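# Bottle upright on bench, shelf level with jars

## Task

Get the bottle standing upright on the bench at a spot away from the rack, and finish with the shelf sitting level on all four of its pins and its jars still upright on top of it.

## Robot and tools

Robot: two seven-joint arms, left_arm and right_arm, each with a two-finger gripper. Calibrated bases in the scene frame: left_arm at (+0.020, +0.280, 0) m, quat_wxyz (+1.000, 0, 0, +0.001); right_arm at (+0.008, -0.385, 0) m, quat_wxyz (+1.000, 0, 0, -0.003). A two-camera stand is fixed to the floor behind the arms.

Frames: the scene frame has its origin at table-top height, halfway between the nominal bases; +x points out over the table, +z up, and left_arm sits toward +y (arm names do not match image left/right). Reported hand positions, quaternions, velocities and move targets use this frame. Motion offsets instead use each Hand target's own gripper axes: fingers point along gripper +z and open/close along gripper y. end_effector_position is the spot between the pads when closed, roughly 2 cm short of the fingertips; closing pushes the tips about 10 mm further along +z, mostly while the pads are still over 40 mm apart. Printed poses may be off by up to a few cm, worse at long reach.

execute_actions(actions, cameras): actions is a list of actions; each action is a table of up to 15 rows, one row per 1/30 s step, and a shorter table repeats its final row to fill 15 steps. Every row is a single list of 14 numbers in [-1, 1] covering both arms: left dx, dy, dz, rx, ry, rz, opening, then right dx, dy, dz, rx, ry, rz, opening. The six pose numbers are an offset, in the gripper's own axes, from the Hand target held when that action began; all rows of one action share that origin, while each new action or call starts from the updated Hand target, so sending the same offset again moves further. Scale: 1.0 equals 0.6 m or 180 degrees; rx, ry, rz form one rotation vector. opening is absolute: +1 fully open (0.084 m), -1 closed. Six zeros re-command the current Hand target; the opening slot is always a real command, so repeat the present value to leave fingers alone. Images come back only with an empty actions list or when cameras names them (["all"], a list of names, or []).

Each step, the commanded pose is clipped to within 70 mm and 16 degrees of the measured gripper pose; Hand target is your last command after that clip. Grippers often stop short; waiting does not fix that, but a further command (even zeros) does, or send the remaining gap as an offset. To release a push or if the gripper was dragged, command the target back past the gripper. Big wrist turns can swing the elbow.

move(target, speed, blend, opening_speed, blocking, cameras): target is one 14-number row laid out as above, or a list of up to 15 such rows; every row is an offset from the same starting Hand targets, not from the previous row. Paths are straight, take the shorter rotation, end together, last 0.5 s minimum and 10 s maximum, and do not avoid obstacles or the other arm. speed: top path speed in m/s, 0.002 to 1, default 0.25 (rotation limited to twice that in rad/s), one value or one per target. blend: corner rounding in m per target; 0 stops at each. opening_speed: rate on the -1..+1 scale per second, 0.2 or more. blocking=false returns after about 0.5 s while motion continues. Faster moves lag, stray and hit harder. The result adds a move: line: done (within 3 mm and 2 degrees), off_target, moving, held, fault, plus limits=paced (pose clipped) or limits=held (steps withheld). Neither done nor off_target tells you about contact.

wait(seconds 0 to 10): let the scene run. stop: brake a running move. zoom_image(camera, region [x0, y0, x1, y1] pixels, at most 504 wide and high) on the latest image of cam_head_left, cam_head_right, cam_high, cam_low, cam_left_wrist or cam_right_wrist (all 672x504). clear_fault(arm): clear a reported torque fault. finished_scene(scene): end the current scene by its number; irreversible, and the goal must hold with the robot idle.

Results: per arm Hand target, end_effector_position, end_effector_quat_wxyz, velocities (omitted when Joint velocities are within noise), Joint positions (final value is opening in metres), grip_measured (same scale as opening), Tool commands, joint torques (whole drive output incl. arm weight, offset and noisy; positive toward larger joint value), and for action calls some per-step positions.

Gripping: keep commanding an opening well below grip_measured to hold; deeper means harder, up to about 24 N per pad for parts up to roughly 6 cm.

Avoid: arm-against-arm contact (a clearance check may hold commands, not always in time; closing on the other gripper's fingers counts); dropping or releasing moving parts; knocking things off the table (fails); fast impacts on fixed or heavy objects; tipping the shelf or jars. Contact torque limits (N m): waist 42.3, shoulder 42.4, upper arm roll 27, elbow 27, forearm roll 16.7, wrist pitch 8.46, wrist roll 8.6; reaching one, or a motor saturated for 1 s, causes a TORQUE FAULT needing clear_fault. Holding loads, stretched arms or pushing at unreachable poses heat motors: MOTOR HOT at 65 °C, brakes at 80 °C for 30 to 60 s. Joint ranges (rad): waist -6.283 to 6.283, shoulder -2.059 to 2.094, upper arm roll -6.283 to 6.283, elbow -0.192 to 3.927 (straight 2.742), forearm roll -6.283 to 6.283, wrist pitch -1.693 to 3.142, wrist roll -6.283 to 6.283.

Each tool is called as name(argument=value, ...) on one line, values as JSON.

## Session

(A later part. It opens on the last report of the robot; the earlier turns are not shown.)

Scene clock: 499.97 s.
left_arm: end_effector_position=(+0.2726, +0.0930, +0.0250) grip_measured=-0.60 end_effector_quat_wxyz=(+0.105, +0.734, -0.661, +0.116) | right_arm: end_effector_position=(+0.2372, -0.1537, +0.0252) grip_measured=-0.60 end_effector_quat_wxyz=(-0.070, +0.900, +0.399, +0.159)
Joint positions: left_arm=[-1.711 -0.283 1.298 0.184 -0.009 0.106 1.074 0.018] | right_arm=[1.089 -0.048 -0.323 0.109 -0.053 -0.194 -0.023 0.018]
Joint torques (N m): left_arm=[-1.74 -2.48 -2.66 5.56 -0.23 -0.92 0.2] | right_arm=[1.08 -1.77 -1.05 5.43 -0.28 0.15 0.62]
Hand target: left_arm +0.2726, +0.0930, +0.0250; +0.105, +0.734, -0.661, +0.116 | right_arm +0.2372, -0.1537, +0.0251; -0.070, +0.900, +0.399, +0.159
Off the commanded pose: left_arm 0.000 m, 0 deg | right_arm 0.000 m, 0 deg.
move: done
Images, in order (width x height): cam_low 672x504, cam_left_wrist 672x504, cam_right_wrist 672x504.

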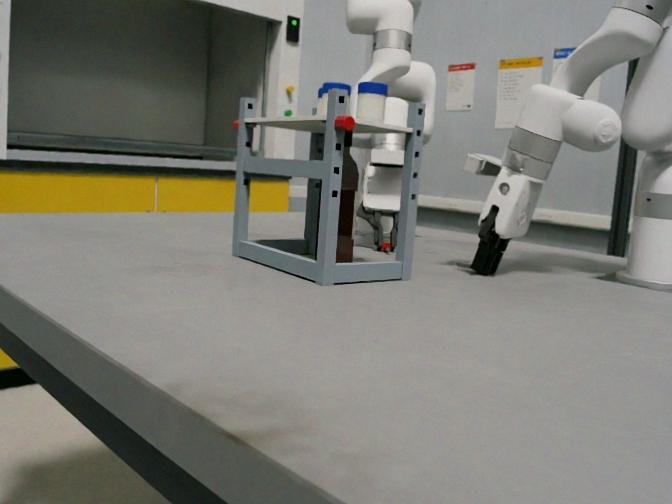

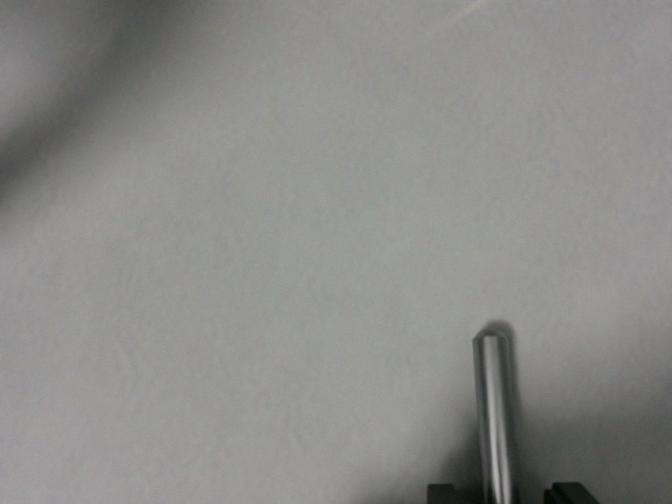

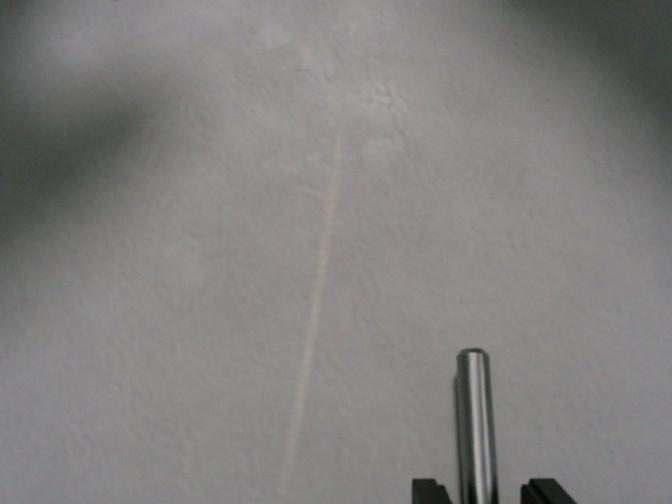

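move(target=[[0.0644,0,-0.1982,0,0,0,-0.9,0.0713,0,-0.1955,0,0,0,-0.9],[-0.0575,-0.2297,-0.3257,-0.0197,0,0.0608,-0.9,0.0383,0.2905,-0.2958,0.0697,0.0002,-0.1913,-0.9],[0.0292,-0.3235,-0.3380,-0.0197,0,0.0608,-0.9,0.1647,0.3290,-0.2903,0.0697,0.0002,-0.1913,-0.9]], blend=[0.04,0.03,0], speed=[0.2,0.25,0.15], cameras=["all"])

zoom_image(camera="cam_low", region=[220, 70, 480, 300])

zoom_image(camera="cam_high", region=[270, 160, 470, 400])

zoom_image(camera="cam_head_left", region=[230, 130, 450, 290])

Scene clock: 589.57 s.
left_arm: end_effector_position=(+0.4609, +0.1589, +0.2233) grip_measured=-0.60 end_effector_quat_wxyz=(-0.116, -0.664, +0.731, -0.105) | right_arm: end_effector_position=(+0.4057, -0.2616, +0.2227) grip_measured=-0.60 end_effector_quat_wxyz=(-0.117, +0.729, +0.662, +0.129)
Joint positions: left_arm=[-1.665 -0.472 1.387 1.01 0.179 1.047 1.297 0.018] | right_arm=[1.151 -0.423 -0.922 0.786 -0.007 0.929 -1.223 0.018]
Joint torques (N m): left_arm=[-1.96 6.18 -8.31 12.11 -1.19 -0.79 0.44] | right_arm=[0.86 -1.98 4.47 17.81 1.41 -1.23 -0.86]
Hand target: left_arm +0.4609, +0.1589, +0.2233; -0.116, -0.664, +0.731, -0.105 | right_arm +0.4057, -0.2616, +0.2227; -0.117, +0.729, +0.662, +0.129
Off the commanded pose: left_arm 0.000 m, 0 deg | right_arm 0.000 m, 0 deg.
move: done

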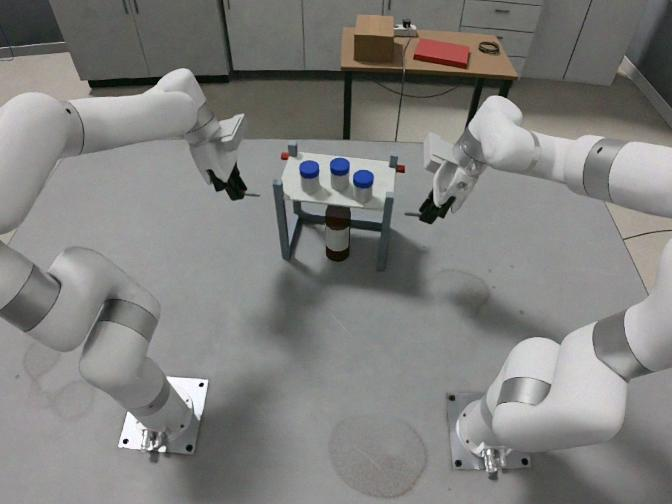

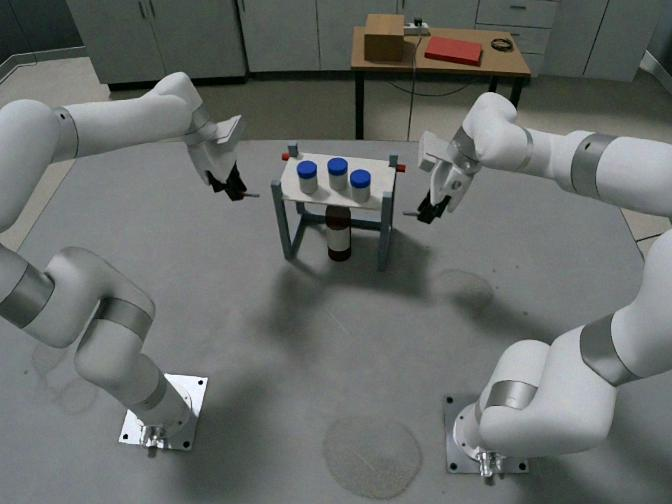

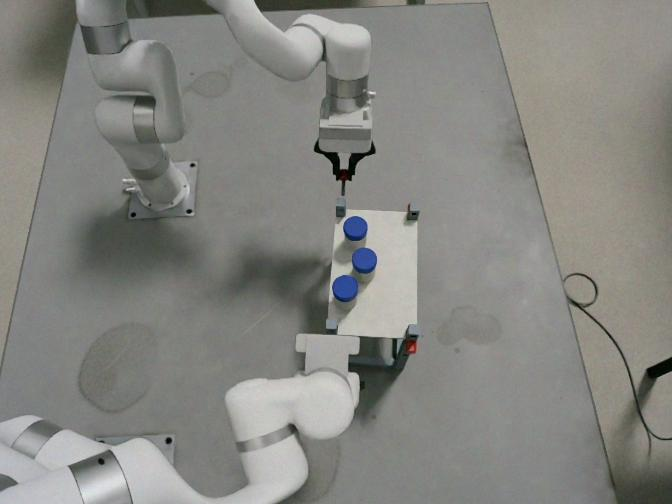

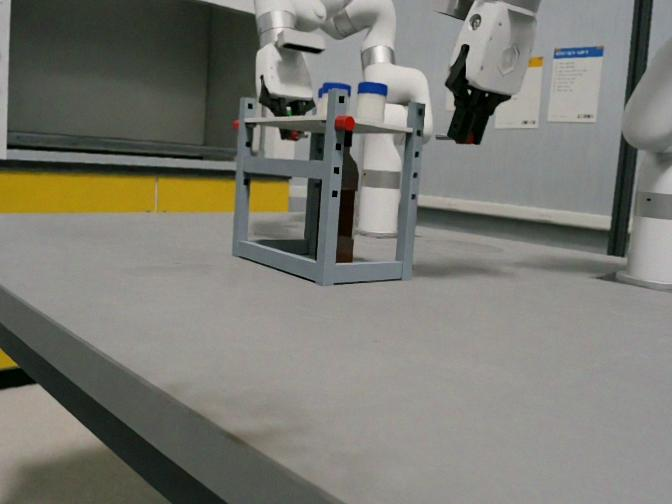

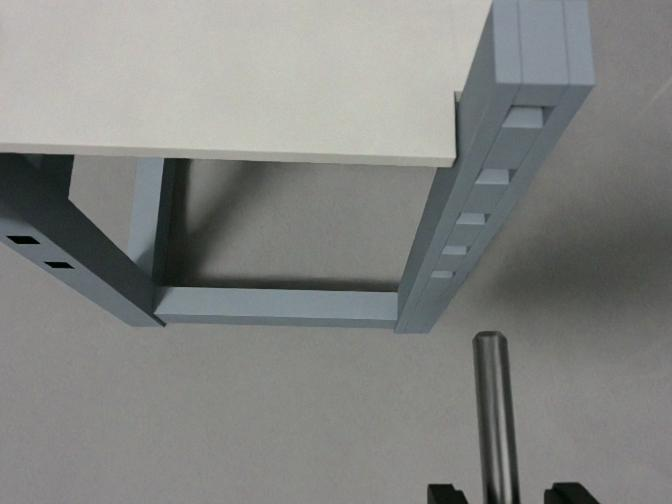

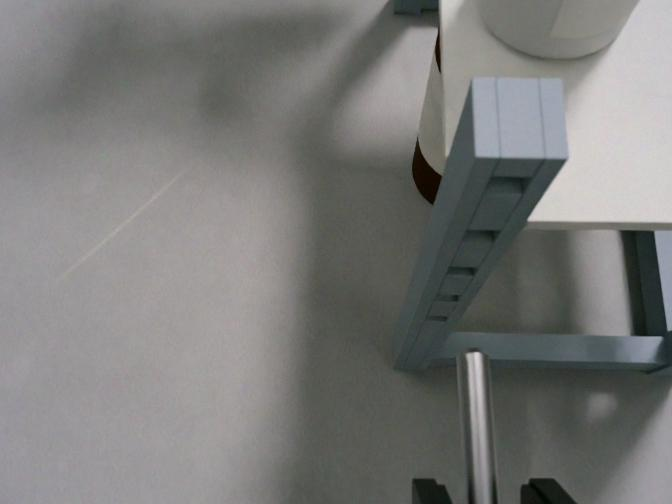

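Scaled by 1.938 from the camera's 672x504 image, which has a finer 960x720 frame.

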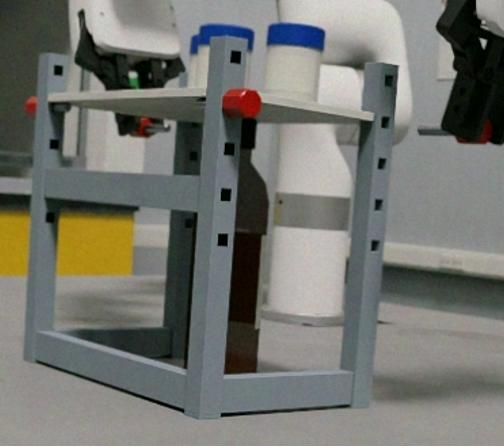

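Scaled by 2.100 from the camera's 672x504 image, which has a finer 960x720 frame.

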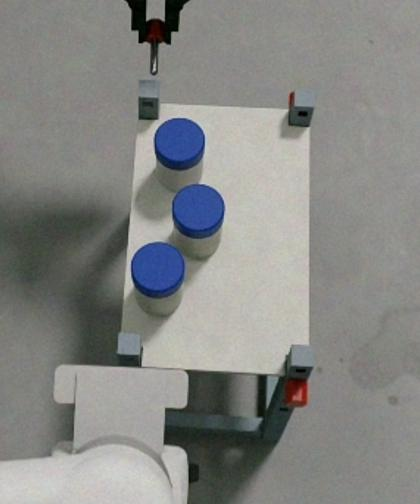

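Scaled by 2.291 from the camera's 672x504 image, which has a finer 960x720 frame.

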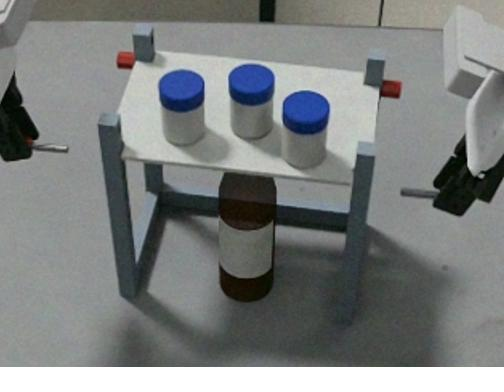

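zoom_image(camera="cam_left_wrist", region=[390, 0, 610, 350])

zoom_image(camera="cam_right_wrist", region=[380, 60, 600, 400])

Scaled by 1.440 from the camera's 672x504 image, which has a finer 960x720 frame.

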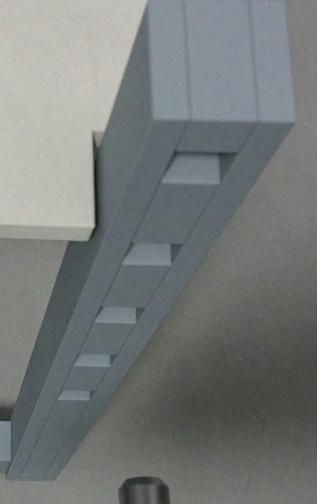

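Scaled by 1.482 from the camera's 672x504 image, which has a finer 960x720 frame.

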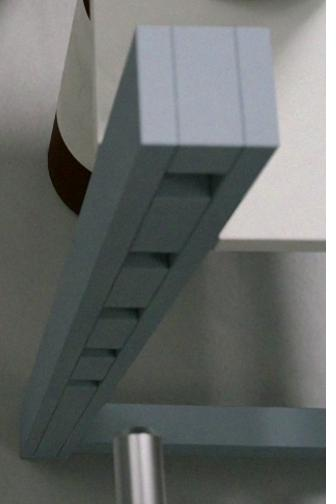

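zoom_image(camera="cam_low", region=[380, 80, 520, 180])

zoom_image(camera="cam_low", region=[310, 80, 450, 300])

Scaled by 3.600 from the camera's 672x504 image, which has a finer 960x720 frame.

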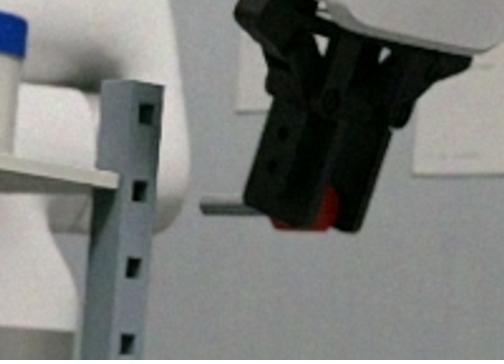

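Scaled by 2.291 from the camera's 672x504 image, which has a finer 960x720 frame.

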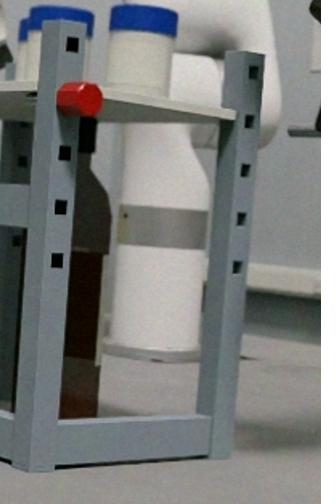

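move(target=[0.0497,0.0043,0.0067,-0.0017,0,0.0053,-0.9,0.0273,0.0056,0.0100,-0.0019,0,0.0052,-0.9], speed=0.06, cameras=["all"])

zoom_image(camera="cam_low", region=[380, 80, 520, 180])

zoom_image(camera="cam_head_left", region=[220, 150, 460, 280])

zoom_image(camera="cam_left_wrist", region=[400, 80, 600, 380])

zoom_image(camera="cam_right_wrist", region=[380, 80, 600, 400])

Scene clock: 813.83 s.
left_arm: end_effector_position=(+0.4555, +0.1297, +0.2287) grip_measured=-0.60 end_effector_quat_wxyz=(-0.117, -0.658, +0.737, -0.104) | right_arm: end_effector_position=(+0.4107, -0.2445, +0.2227) grip_measured=-0.60 end_effector_quat_wxyz=(-0.115, +0.735, +0.655, +0.130)
Joint positions: left_arm=[-1.713 -0.45 1.373 1.017 0.157 1.041 1.266 0.018] | right_arm=[1.184 -0.383 -0.92 0.802 0.025 0.905 -1.197 0.018]
Joint torques (N m): left_arm=[-1.96 5.47 -7.59 12.32 -1.28 -2.78 -0.71] | right_arm=[0.98 -2.48 4.03 18.01 1.34 -4.05 0.9]
Hand target: left_arm +0.4555, +0.1297, +0.2287; -0.117, -0.658, +0.737, -0.104 | right_arm +0.4107, -0.2445, +0.2227; -0.115, +0.735, +0.655, +0.130
Off the commanded pose: left_arm 0.000 m, 0 deg | right_arm 0.000 m, 0 deg.
move: done

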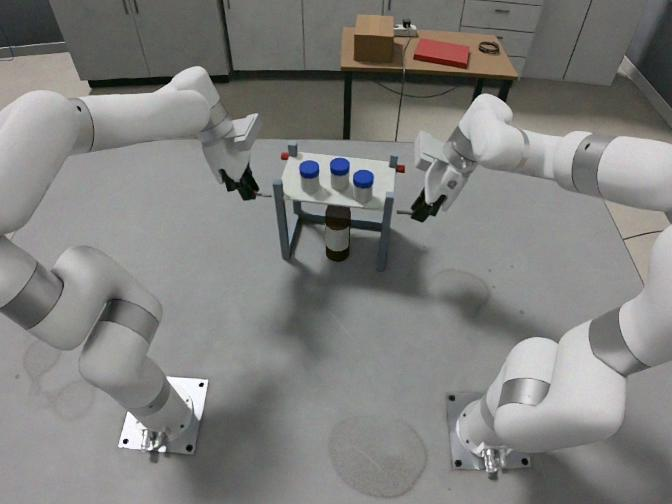

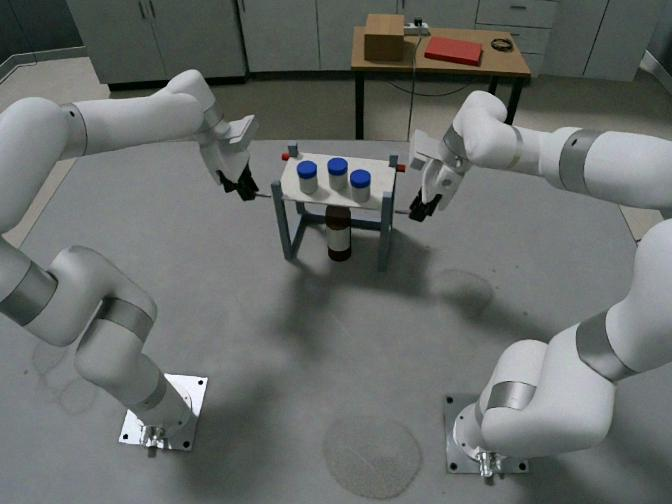

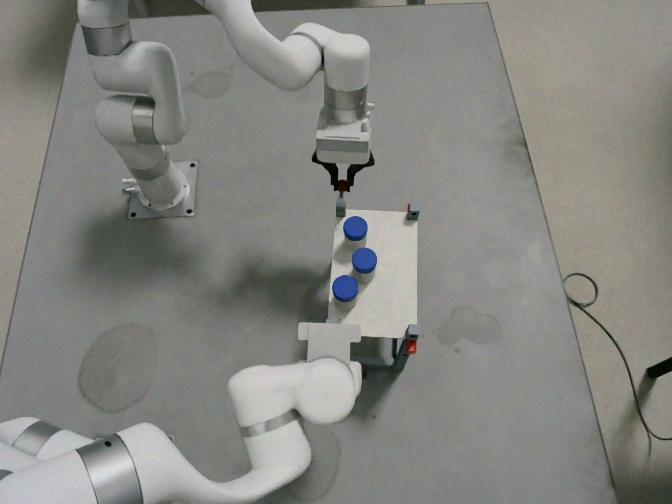

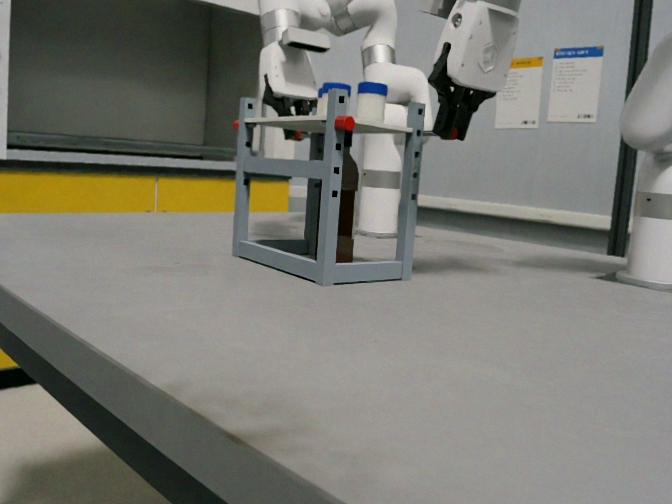

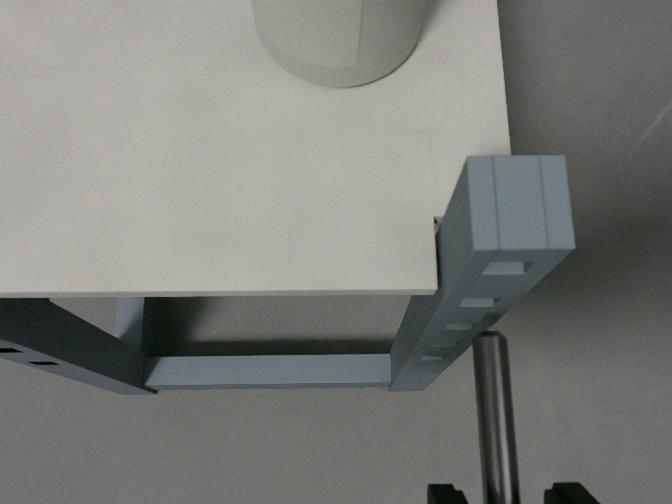

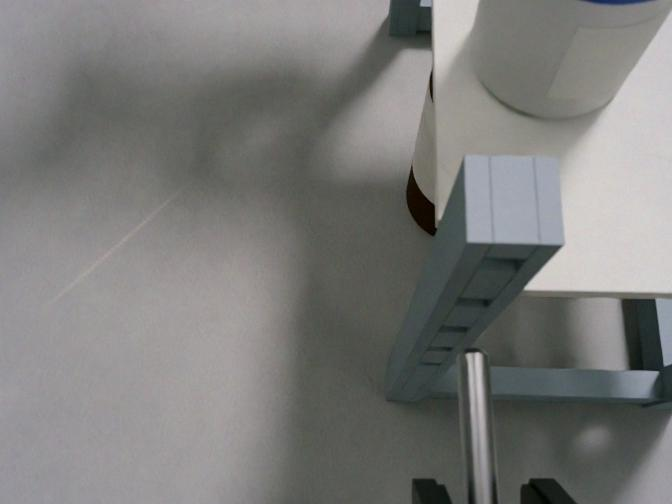

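Scaled by 3.600 from the camera's 672x504 image, which has a finer 960x720 frame.

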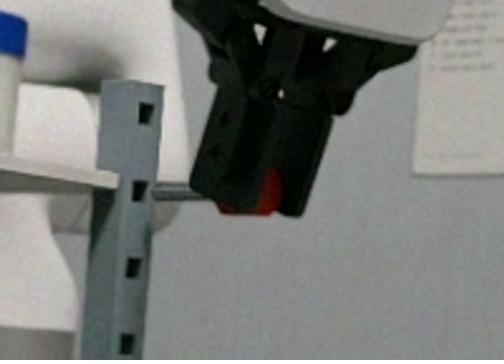

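Scaled by 2.100 from the camera's 672x504 image, which has a finer 960x720 frame.

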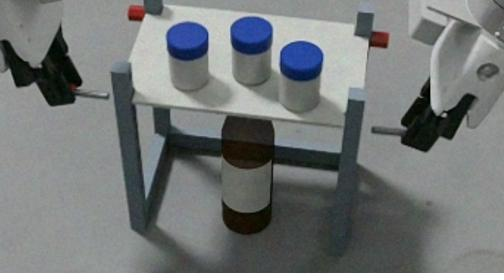

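Scaled by 1.680 from the camera's 672x504 image, which has a finer 960x720 frame.

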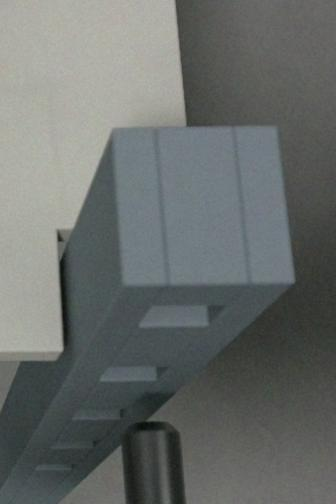

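Scaled by 1.575 from the camera's 672x504 image, which has a finer 960x720 frame.

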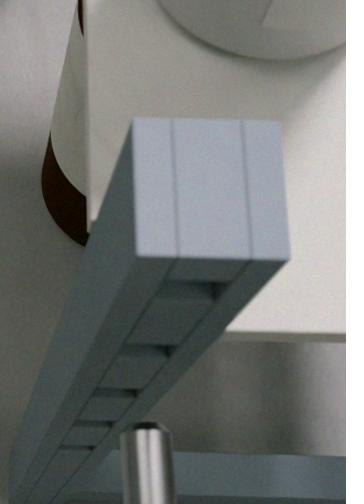

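move(target=[0.0155,-0.0030,0.0050,0,0,0,-0.9,0,0,0,0,0,0,-0.9], speed=0.03, cameras=["cam_low","cam_left_wrist"])

zoom_image(camera="cam_low", region=[380, 80, 480, 180])

zoom_image(camera="cam_left_wrist", region=[400, 130, 600, 380])

Scene clock: 903.70 s.
left_arm: end_effector_position=(+0.4561, +0.1198, +0.2287) grip_measured=-0.60 end_effector_quat_wxyz=(-0.117, -0.658, +0.737, -0.104) | right_arm: end_effector_position=(+0.4107, -0.2445, +0.2227) grip_measured=-0.60 end_effector_quat_wxyz=(-0.115, +0.735, +0.655, +0.130)
Joint positions: left_arm=[-1.748 -0.437 1.389 1.024 0.145 1.032 1.257 0.018] | right_arm=[1.184 -0.383 -0.92 0.802 0.025 0.905 -1.197 0.018]
Joint torques (N m): left_arm=[-2.3 5.74 -7.53 12.8 -1.24 -3.27 -0.72] | right_arm=[1.19 -2.44 4 18.02 1.05 -4.06 0.75]
Hand target: left_arm +0.4561, +0.1198, +0.2287; -0.117, -0.658, +0.737, -0.104 | right_arm +0.4107, -0.2445, +0.2227; -0.115, +0.735, +0.655, +0.130
Off the commanded pose: left_arm 0.000 m, 0 deg | right_arm 0.000 m, 0 deg.
move: done
Images, in order (width x height): cam_low 672x504, cam_left_wrist 672x504.

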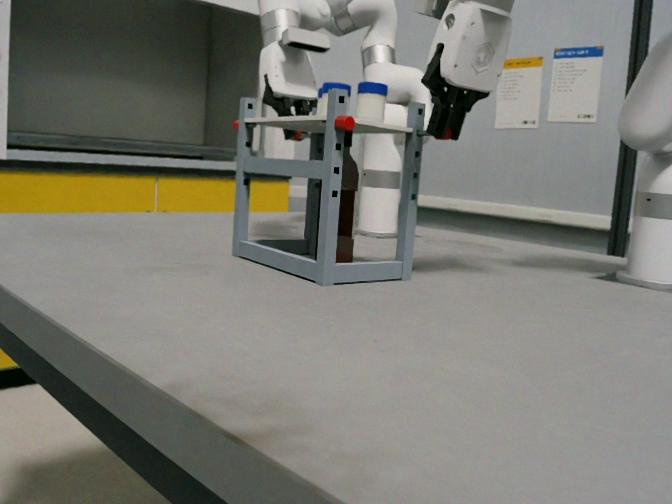

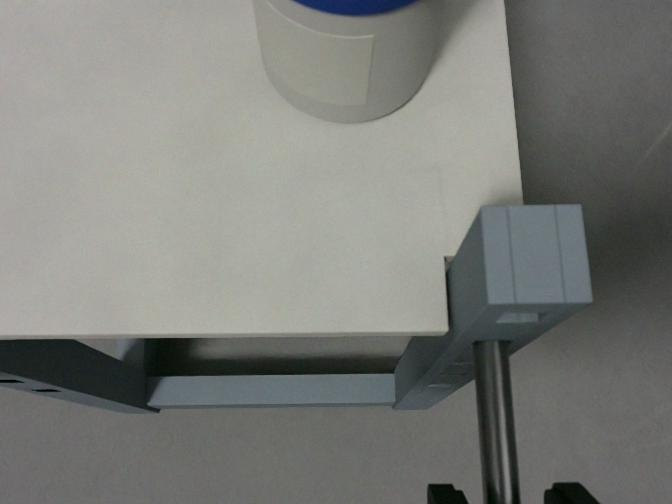

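Scaled by 5.040 from the camera's 672x504 image, which has a finer 960x720 frame.

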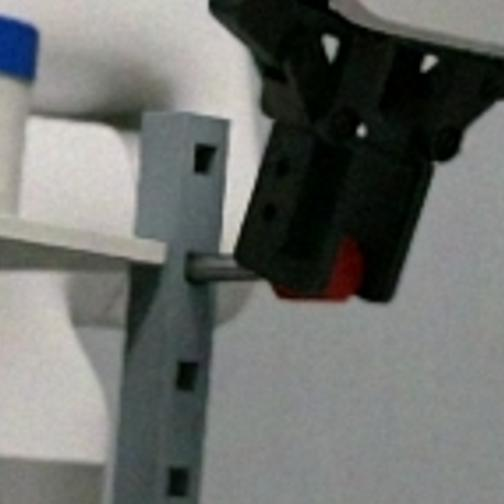

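Scaled by 2.016 from the camera's 672x504 image, which has a finer 960x720 frame.

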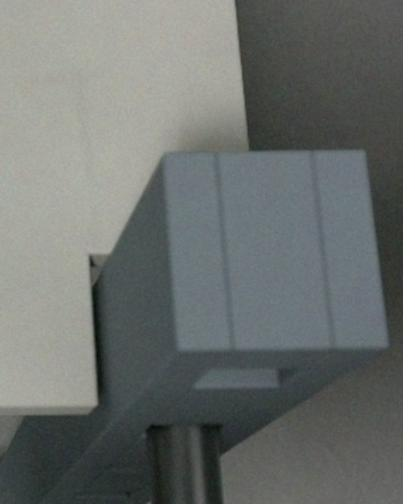

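move(target=[0.0238,0,0.0077,0,0,0,-0.9,0,0,0,0,0,0,-0.9], speed=0.04, cameras=["cam_low","cam_left_wrist","cam_head_left"])

zoom_image(camera="cam_low", region=[320, 80, 460, 180])

Scene clock: 932.53 s.
left_arm: end_effector_position=(+0.4544, +0.1049, +0.2287) grip_measured=-0.60 end_effector_quat_wxyz=(-0.117, -0.658, +0.737, -0.104) | right_arm: end_effector_position=(+0.4107, -0.2445, +0.2227) grip_measured=-0.60 end_effector_quat_wxyz=(-0.115, +0.735, +0.655, +0.130)
Joint positions: left_arm=[-1.786 -0.42 1.4 1.027 0.131 1.019 1.238 0.018] | right_arm=[1.184 -0.383 -0.92 0.802 0.025 0.905 -1.197 0.018]
Joint torques (N m): left_arm=[-2.13 5.7 -7.56 13.57 -1.41 -3.91 -0.76] | right_arm=[1.03 -2.61 4.03 17.99 1.01 -3.82 0.74]
Hand target: left_arm +0.4544, +0.1049, +0.2287; -0.117, -0.658, +0.737, -0.104 | right_arm +0.4107, -0.2445, +0.2227; -0.115, +0.735, +0.655, +0.130
Off the commanded pose: left_arm 0.000 m, 0 deg | right_arm 0.000 m, 0 deg.
move: done
Images, in order (width x height): cam_head_left 672x504, cam_low 672x504, cam_left_wrist 672x504.

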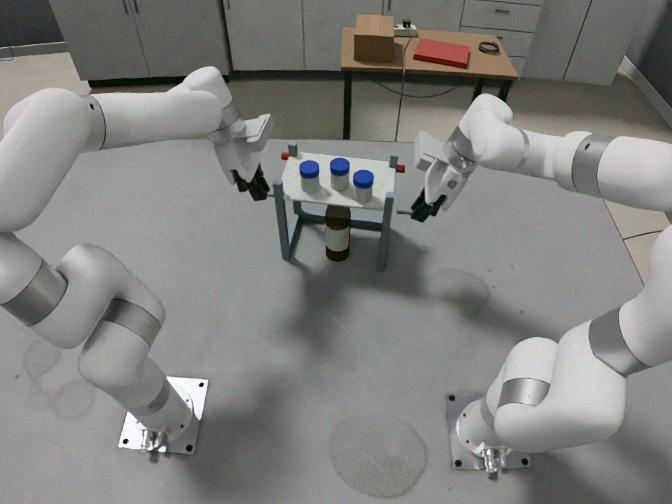

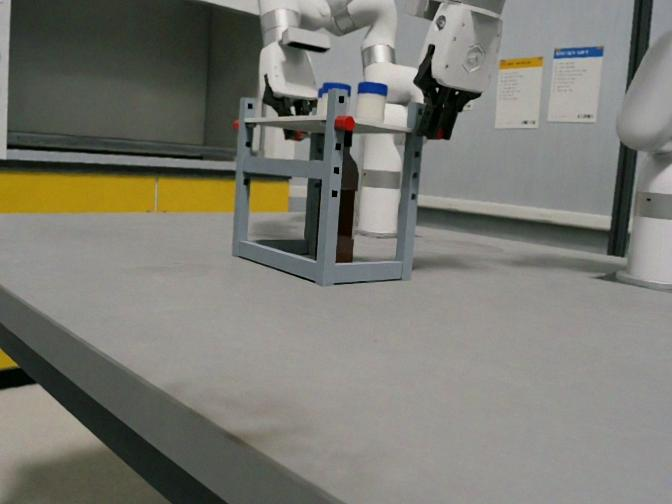

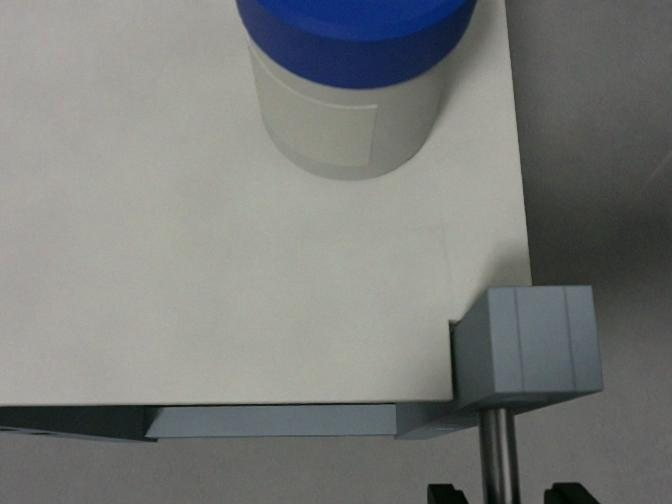

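Scaled by 3.600 from the camera's 672x504 image, which has a finer 960x720 frame.

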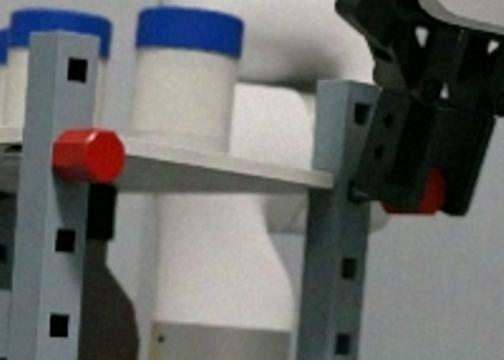

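move(target=[0.0206,0,0.0067,0,0,0,-0.9,0,0,0,0,0,0,-0.9], speed=0.04, cameras=["cam_low","cam_left_wrist","cam_head_left"])

zoom_image(camera="cam_low", region=[320, 80, 460, 180])

zoom_image(camera="cam_head_left", region=[240, 130, 400, 250])

Scene clock: 941.53 s.
left_arm: end_effector_position=(+0.4530, +0.0920, +0.2287) grip_measured=-0.60 end_effector_quat_wxyz=(-0.117, -0.658, +0.737, -0.104) | right_arm: end_effector_position=(+0.4107, -0.2445, +0.2227) grip_measured=-0.60 end_effector_quat_wxyz=(-0.115, +0.735, +0.655, +0.130)
Joint positions: left_arm=[-1.822 -0.406 1.412 1.032 0.118 1.008 1.222 0.018] | right_arm=[1.184 -0.383 -0.92 0.802 0.025 0.905 -1.197 0.018]
Joint torques (N m): left_arm=[-4.26 5.44 -8.69 12.58 -2.16 -3.58 -0.67] | right_arm=[1.16 -2.66 4.24 17.88 0.88 -3.68 0.53]
Hand target: left_arm +0.4529, +0.0920, +0.2287; -0.117, -0.658, +0.737, -0.104 | right_arm +0.4107, -0.2445, +0.2227; -0.115, +0.735, +0.655, +0.130
Off the commanded pose: left_arm 0.000 m, 0 deg | right_arm 0.000 m, 0 deg.
move: done
Images, in order (width x height): cam_head_left 672x504, cam_low 672x504, cam_left_wrist 672x504.

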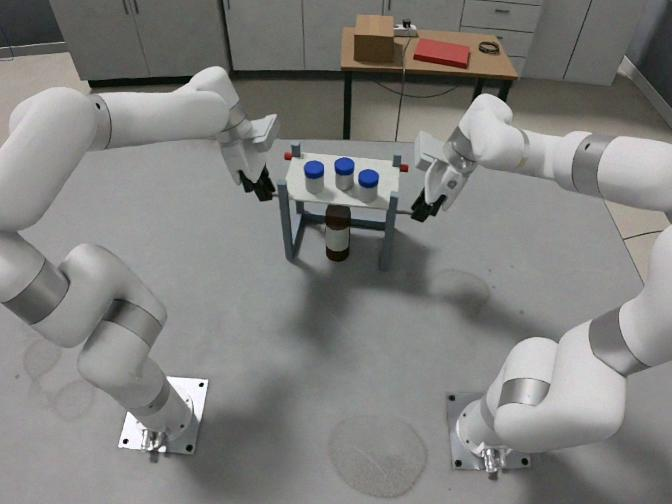

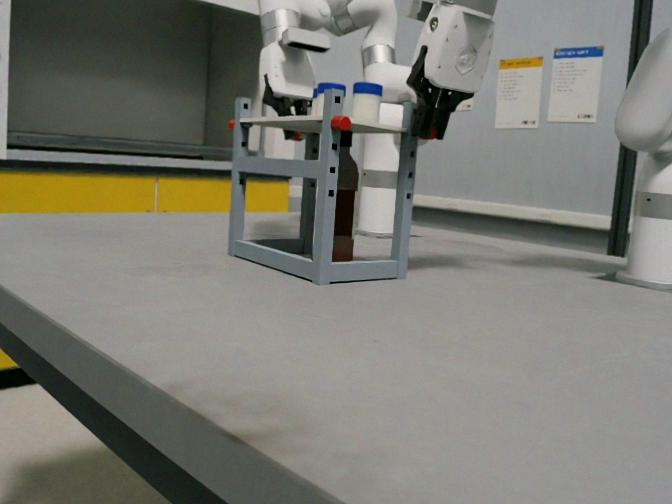

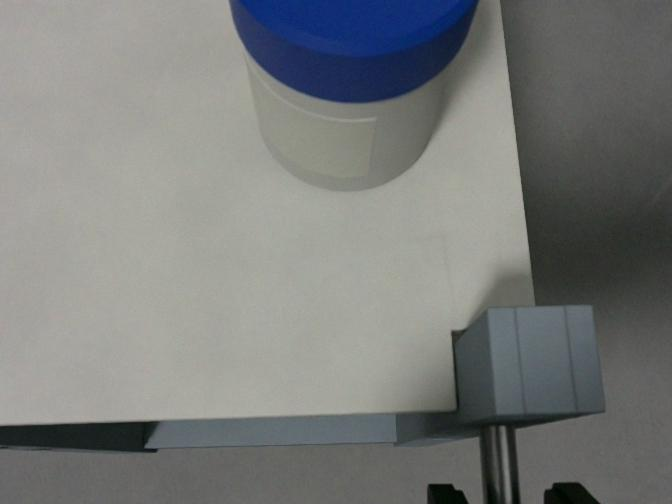

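Scaled by 3.600 from the camera's 672x504 image, which has a finer 960x720 frame.

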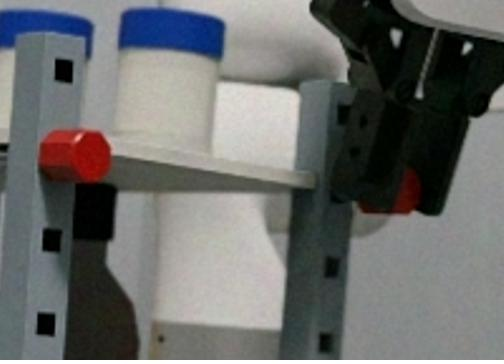

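Scaled by 3.150 from the camera's 672x504 image, which has a finer 960x720 frame.

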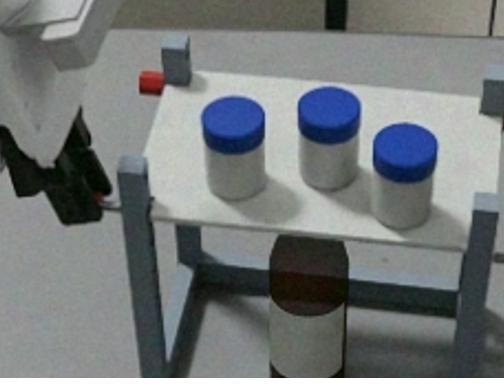

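move(target=[-0.0070,0,-0.0023,0,0,0,-0.9,0,0,0,0,0,0,-0.9], speed=0.04, cameras=["cam_low","cam_right_wrist","cam_high","cam_left_wrist"])

zoom_image(camera="cam_right_wrist", region=[380, 180, 600, 420])

zoom_image(camera="cam_low", region=[210, 80, 450, 260])

Scene clock: 1018.80 s.
left_arm: end_effector_position=(+0.4534, +0.0963, +0.2287) grip_measured=-0.60 end_effector_quat_wxyz=(-0.117, -0.658, +0.737, -0.104) | right_arm: end_effector_position=(+0.4107, -0.2445, +0.2227) grip_measured=-0.60 end_effector_quat_wxyz=(-0.115, +0.735, +0.655, +0.130)
Joint positions: left_arm=[-1.809 -0.411 1.407 1.03 0.123 1.012 1.228 0.018] | right_arm=[1.184 -0.383 -0.92 0.802 0.025 0.905 -1.197 0.018]
Joint torques (N m): left_arm=[3.33 0.96 -8.71 11.95 0.41 -0.92 0.04] | right_arm=[1.37 -2.36 4 17.79 0.64 -3.62 0.38]
Hand target: left_arm +0.4534, +0.0964, +0.2287; -0.117, -0.658, +0.737, -0.104 | right_arm +0.4107, -0.2445, +0.2227; -0.115, +0.735, +0.655, +0.130
Off the commanded pose: left_arm 0.000 m, 0 deg | right_arm 0.000 m, 0 deg.
move: done
Images, in order (width x height): cam_high 672x504, cam_low 672x504, cam_left_wrist 672x504, cam_right_wrist 672x504.

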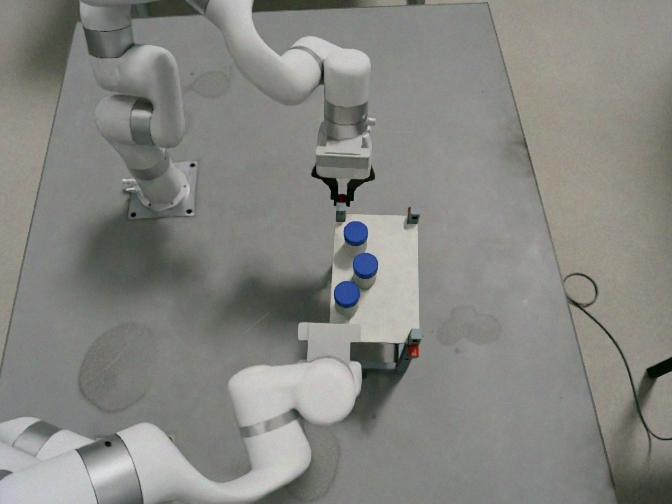

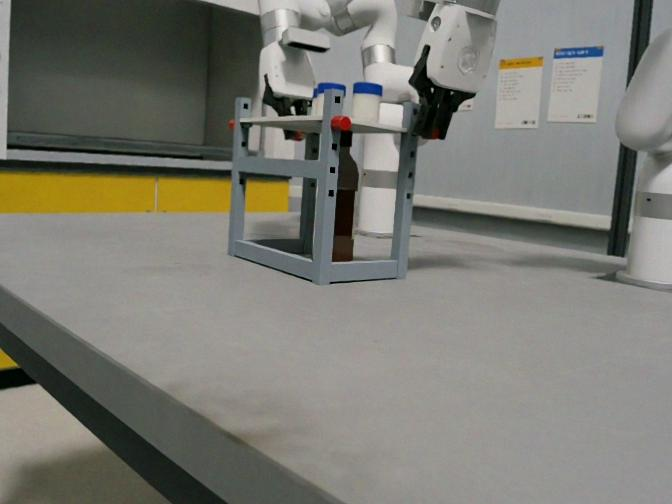

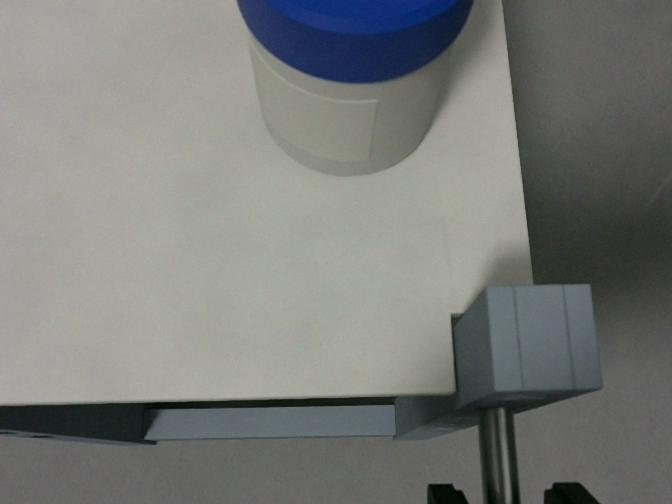

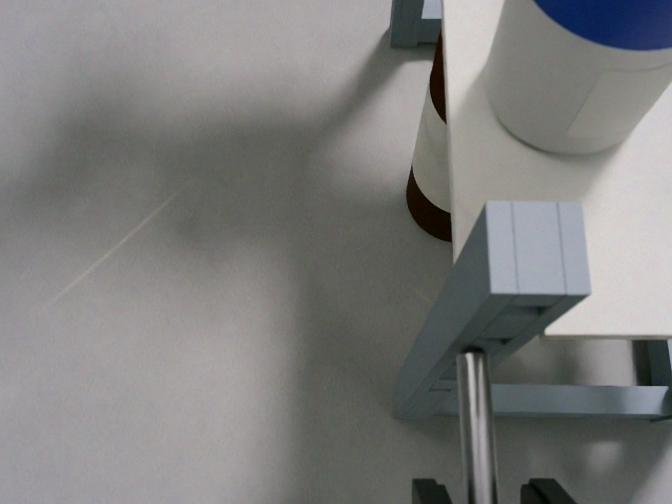

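Scaled by 2.100 from the camera's 672x504 image, which has a finer 960x720 frame.

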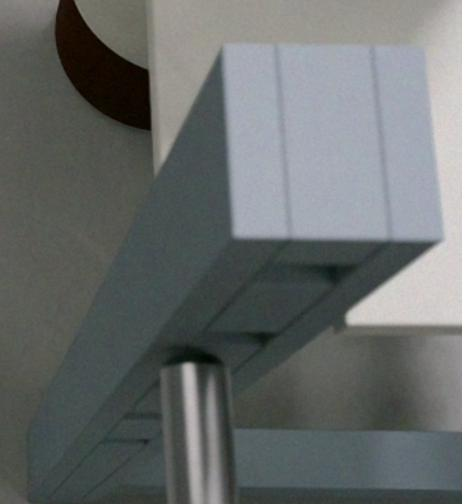

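Scaled by 2.100 from the camera's 672x504 image, which has a finer 960x720 frame.

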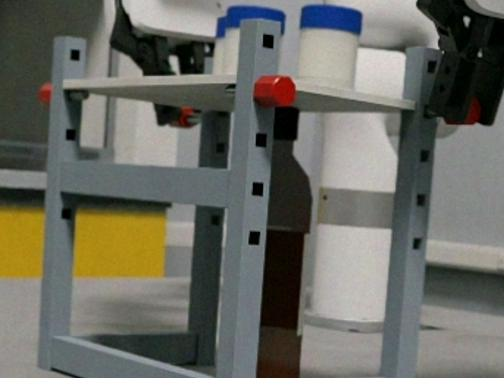

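move(target=[0,0,0,0,0,0,-0.9,-0.0034,0.0080,-0.0053,0,0,0,-0.9], speed=0.05, cameras=["cam_high","cam_right_wrist"])

zoom_image(camera="cam_right_wrist", region=[380, 180, 600, 420])

zoom_image(camera="cam_high", region=[300, 280, 440, 400])

Scene clock: 1107.20 s.
left_arm: end_effector_position=(+0.4534, +0.0964, +0.2287) grip_measured=-0.60 end_effector_quat_wxyz=(-0.117, -0.658, +0.737, -0.104) | right_arm: end_effector_position=(+0.4151, -0.2481, +0.2250) grip_measured=-0.60 end_effector_quat_wxyz=(-0.115, +0.735, +0.655, +0.130)
Joint positions: left_arm=[-1.809 -0.411 1.407 1.03 0.123 1.012 1.228 0.018] | right_arm=[1.189 -0.374 -0.934 0.819 0.032 0.916 -1.211 0.018]
Joint torques (N m): left_arm=[3 0.89 -8.67 11.85 0.26 -0.92 0.07] | right_arm=[1.45 -2.76 3.89 17.96 1.2 -0.98 -0.42]
Hand target: left_arm +0.4534, +0.0964, +0.2287; -0.117, -0.658, +0.737, -0.104 | right_arm +0.4152, -0.2481, +0.2250; -0.115, +0.735, +0.655, +0.130
Off the commanded pose: left_arm 0.000 m, 0 deg | right_arm 0.000 m, 0 deg.
move: done
Images, in order (width x height): cam_high 672x504, cam_right_wrist 672x504.

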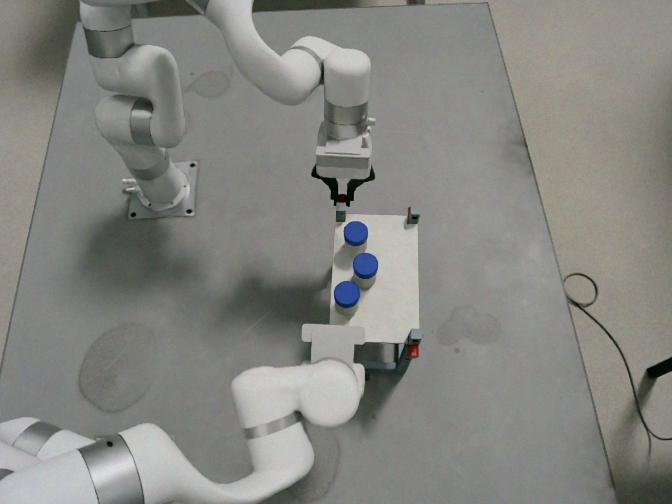

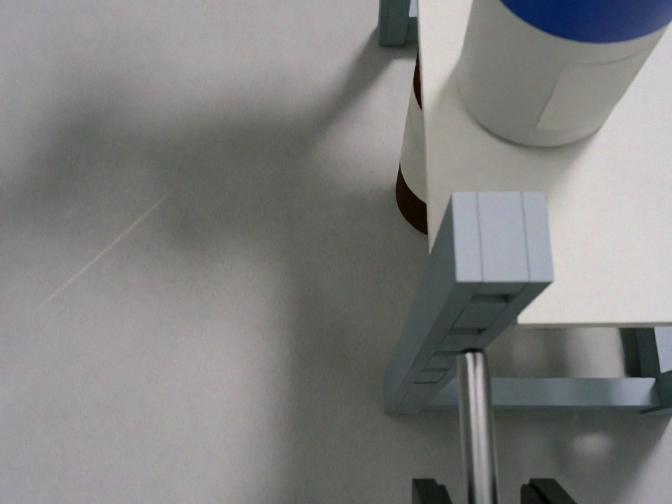

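Scaled by 2.100 from the camera's 672x504 image, which has a finer 960x720 frame.

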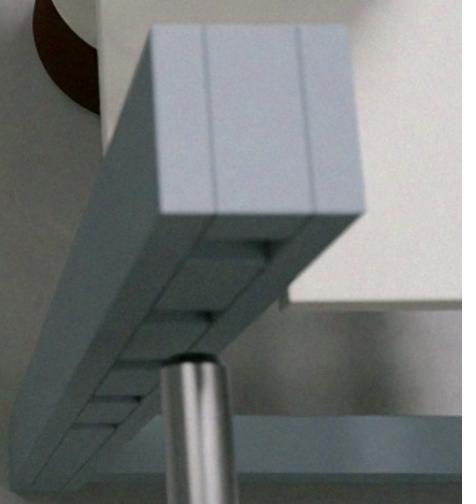

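Scaled by 3.600 from the camera's 672x504 image, which has a finer 960x720 frame.

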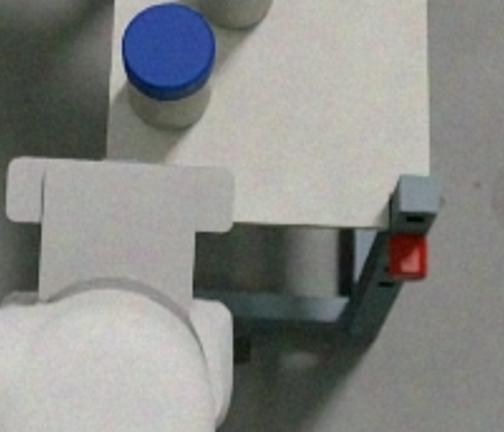

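move(target=[0,0,0,0,0,0,-0.9,0.0063,-0.0037,0.0023,0,0,0,-0.9], speed=0.04, cameras=["cam_right_wrist"])

zoom_image(camera="cam_right_wrist", region=[380, 180, 600, 420])

Scene clock: 1138.97 s.
left_arm: end_effector_position=(+0.4534, +0.0964, +0.2287) grip_measured=-0.60 end_effector_quat_wxyz=(-0.117, -0.658, +0.737, -0.104) | right_arm: end_effector_position=(+0.4134, -0.2439, +0.2250) grip_measured=-0.60 end_effector_quat_wxyz=(-0.115, +0.735, +0.655, +0.130)
Joint positions: left_arm=[-1.809 -0.411 1.407 1.03 0.123 1.012 1.228 0.018] | right_arm=[1.19 -0.375 -0.925 0.815 0.032 0.911 -1.2 0.018]
Joint torques (N m): left_arm=[2.89 0.79 -8.64 11.88 0.2 -1.15 0] | right_arm=[1.02 -3.88 5.38 16.5 0.97 -4.03 0.42]
Hand target: left_arm +0.4534, +0.0964, +0.2287; -0.117, -0.658, +0.737, -0.104 | right_arm +0.4134, -0.2438, +0.2250; -0.115, +0.735, +0.655, +0.130
Off the commanded pose: left_arm 0.000 m, 0 deg | right_arm 0.000 m, 0 deg.
move: done
Images, in order (width x height): cam_right_wrist 672x504.

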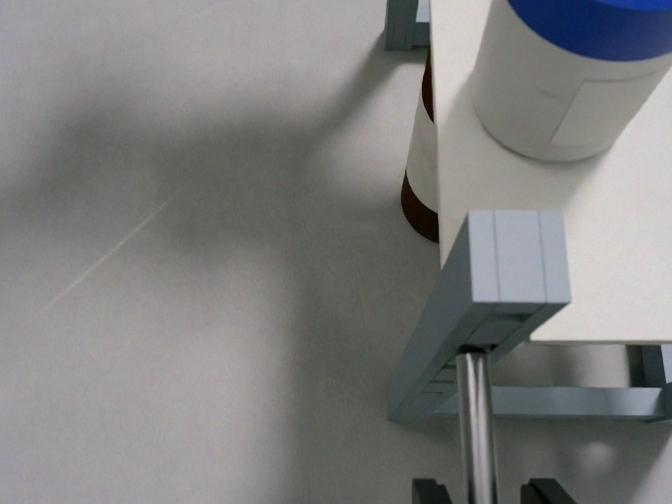

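Scaled by 2.100 from the camera's 672x504 image, which has a finer 960x720 frame.

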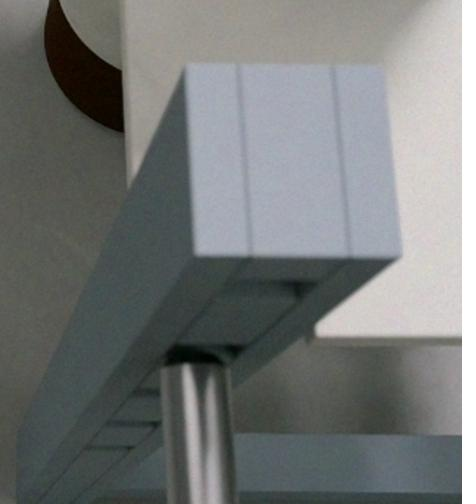

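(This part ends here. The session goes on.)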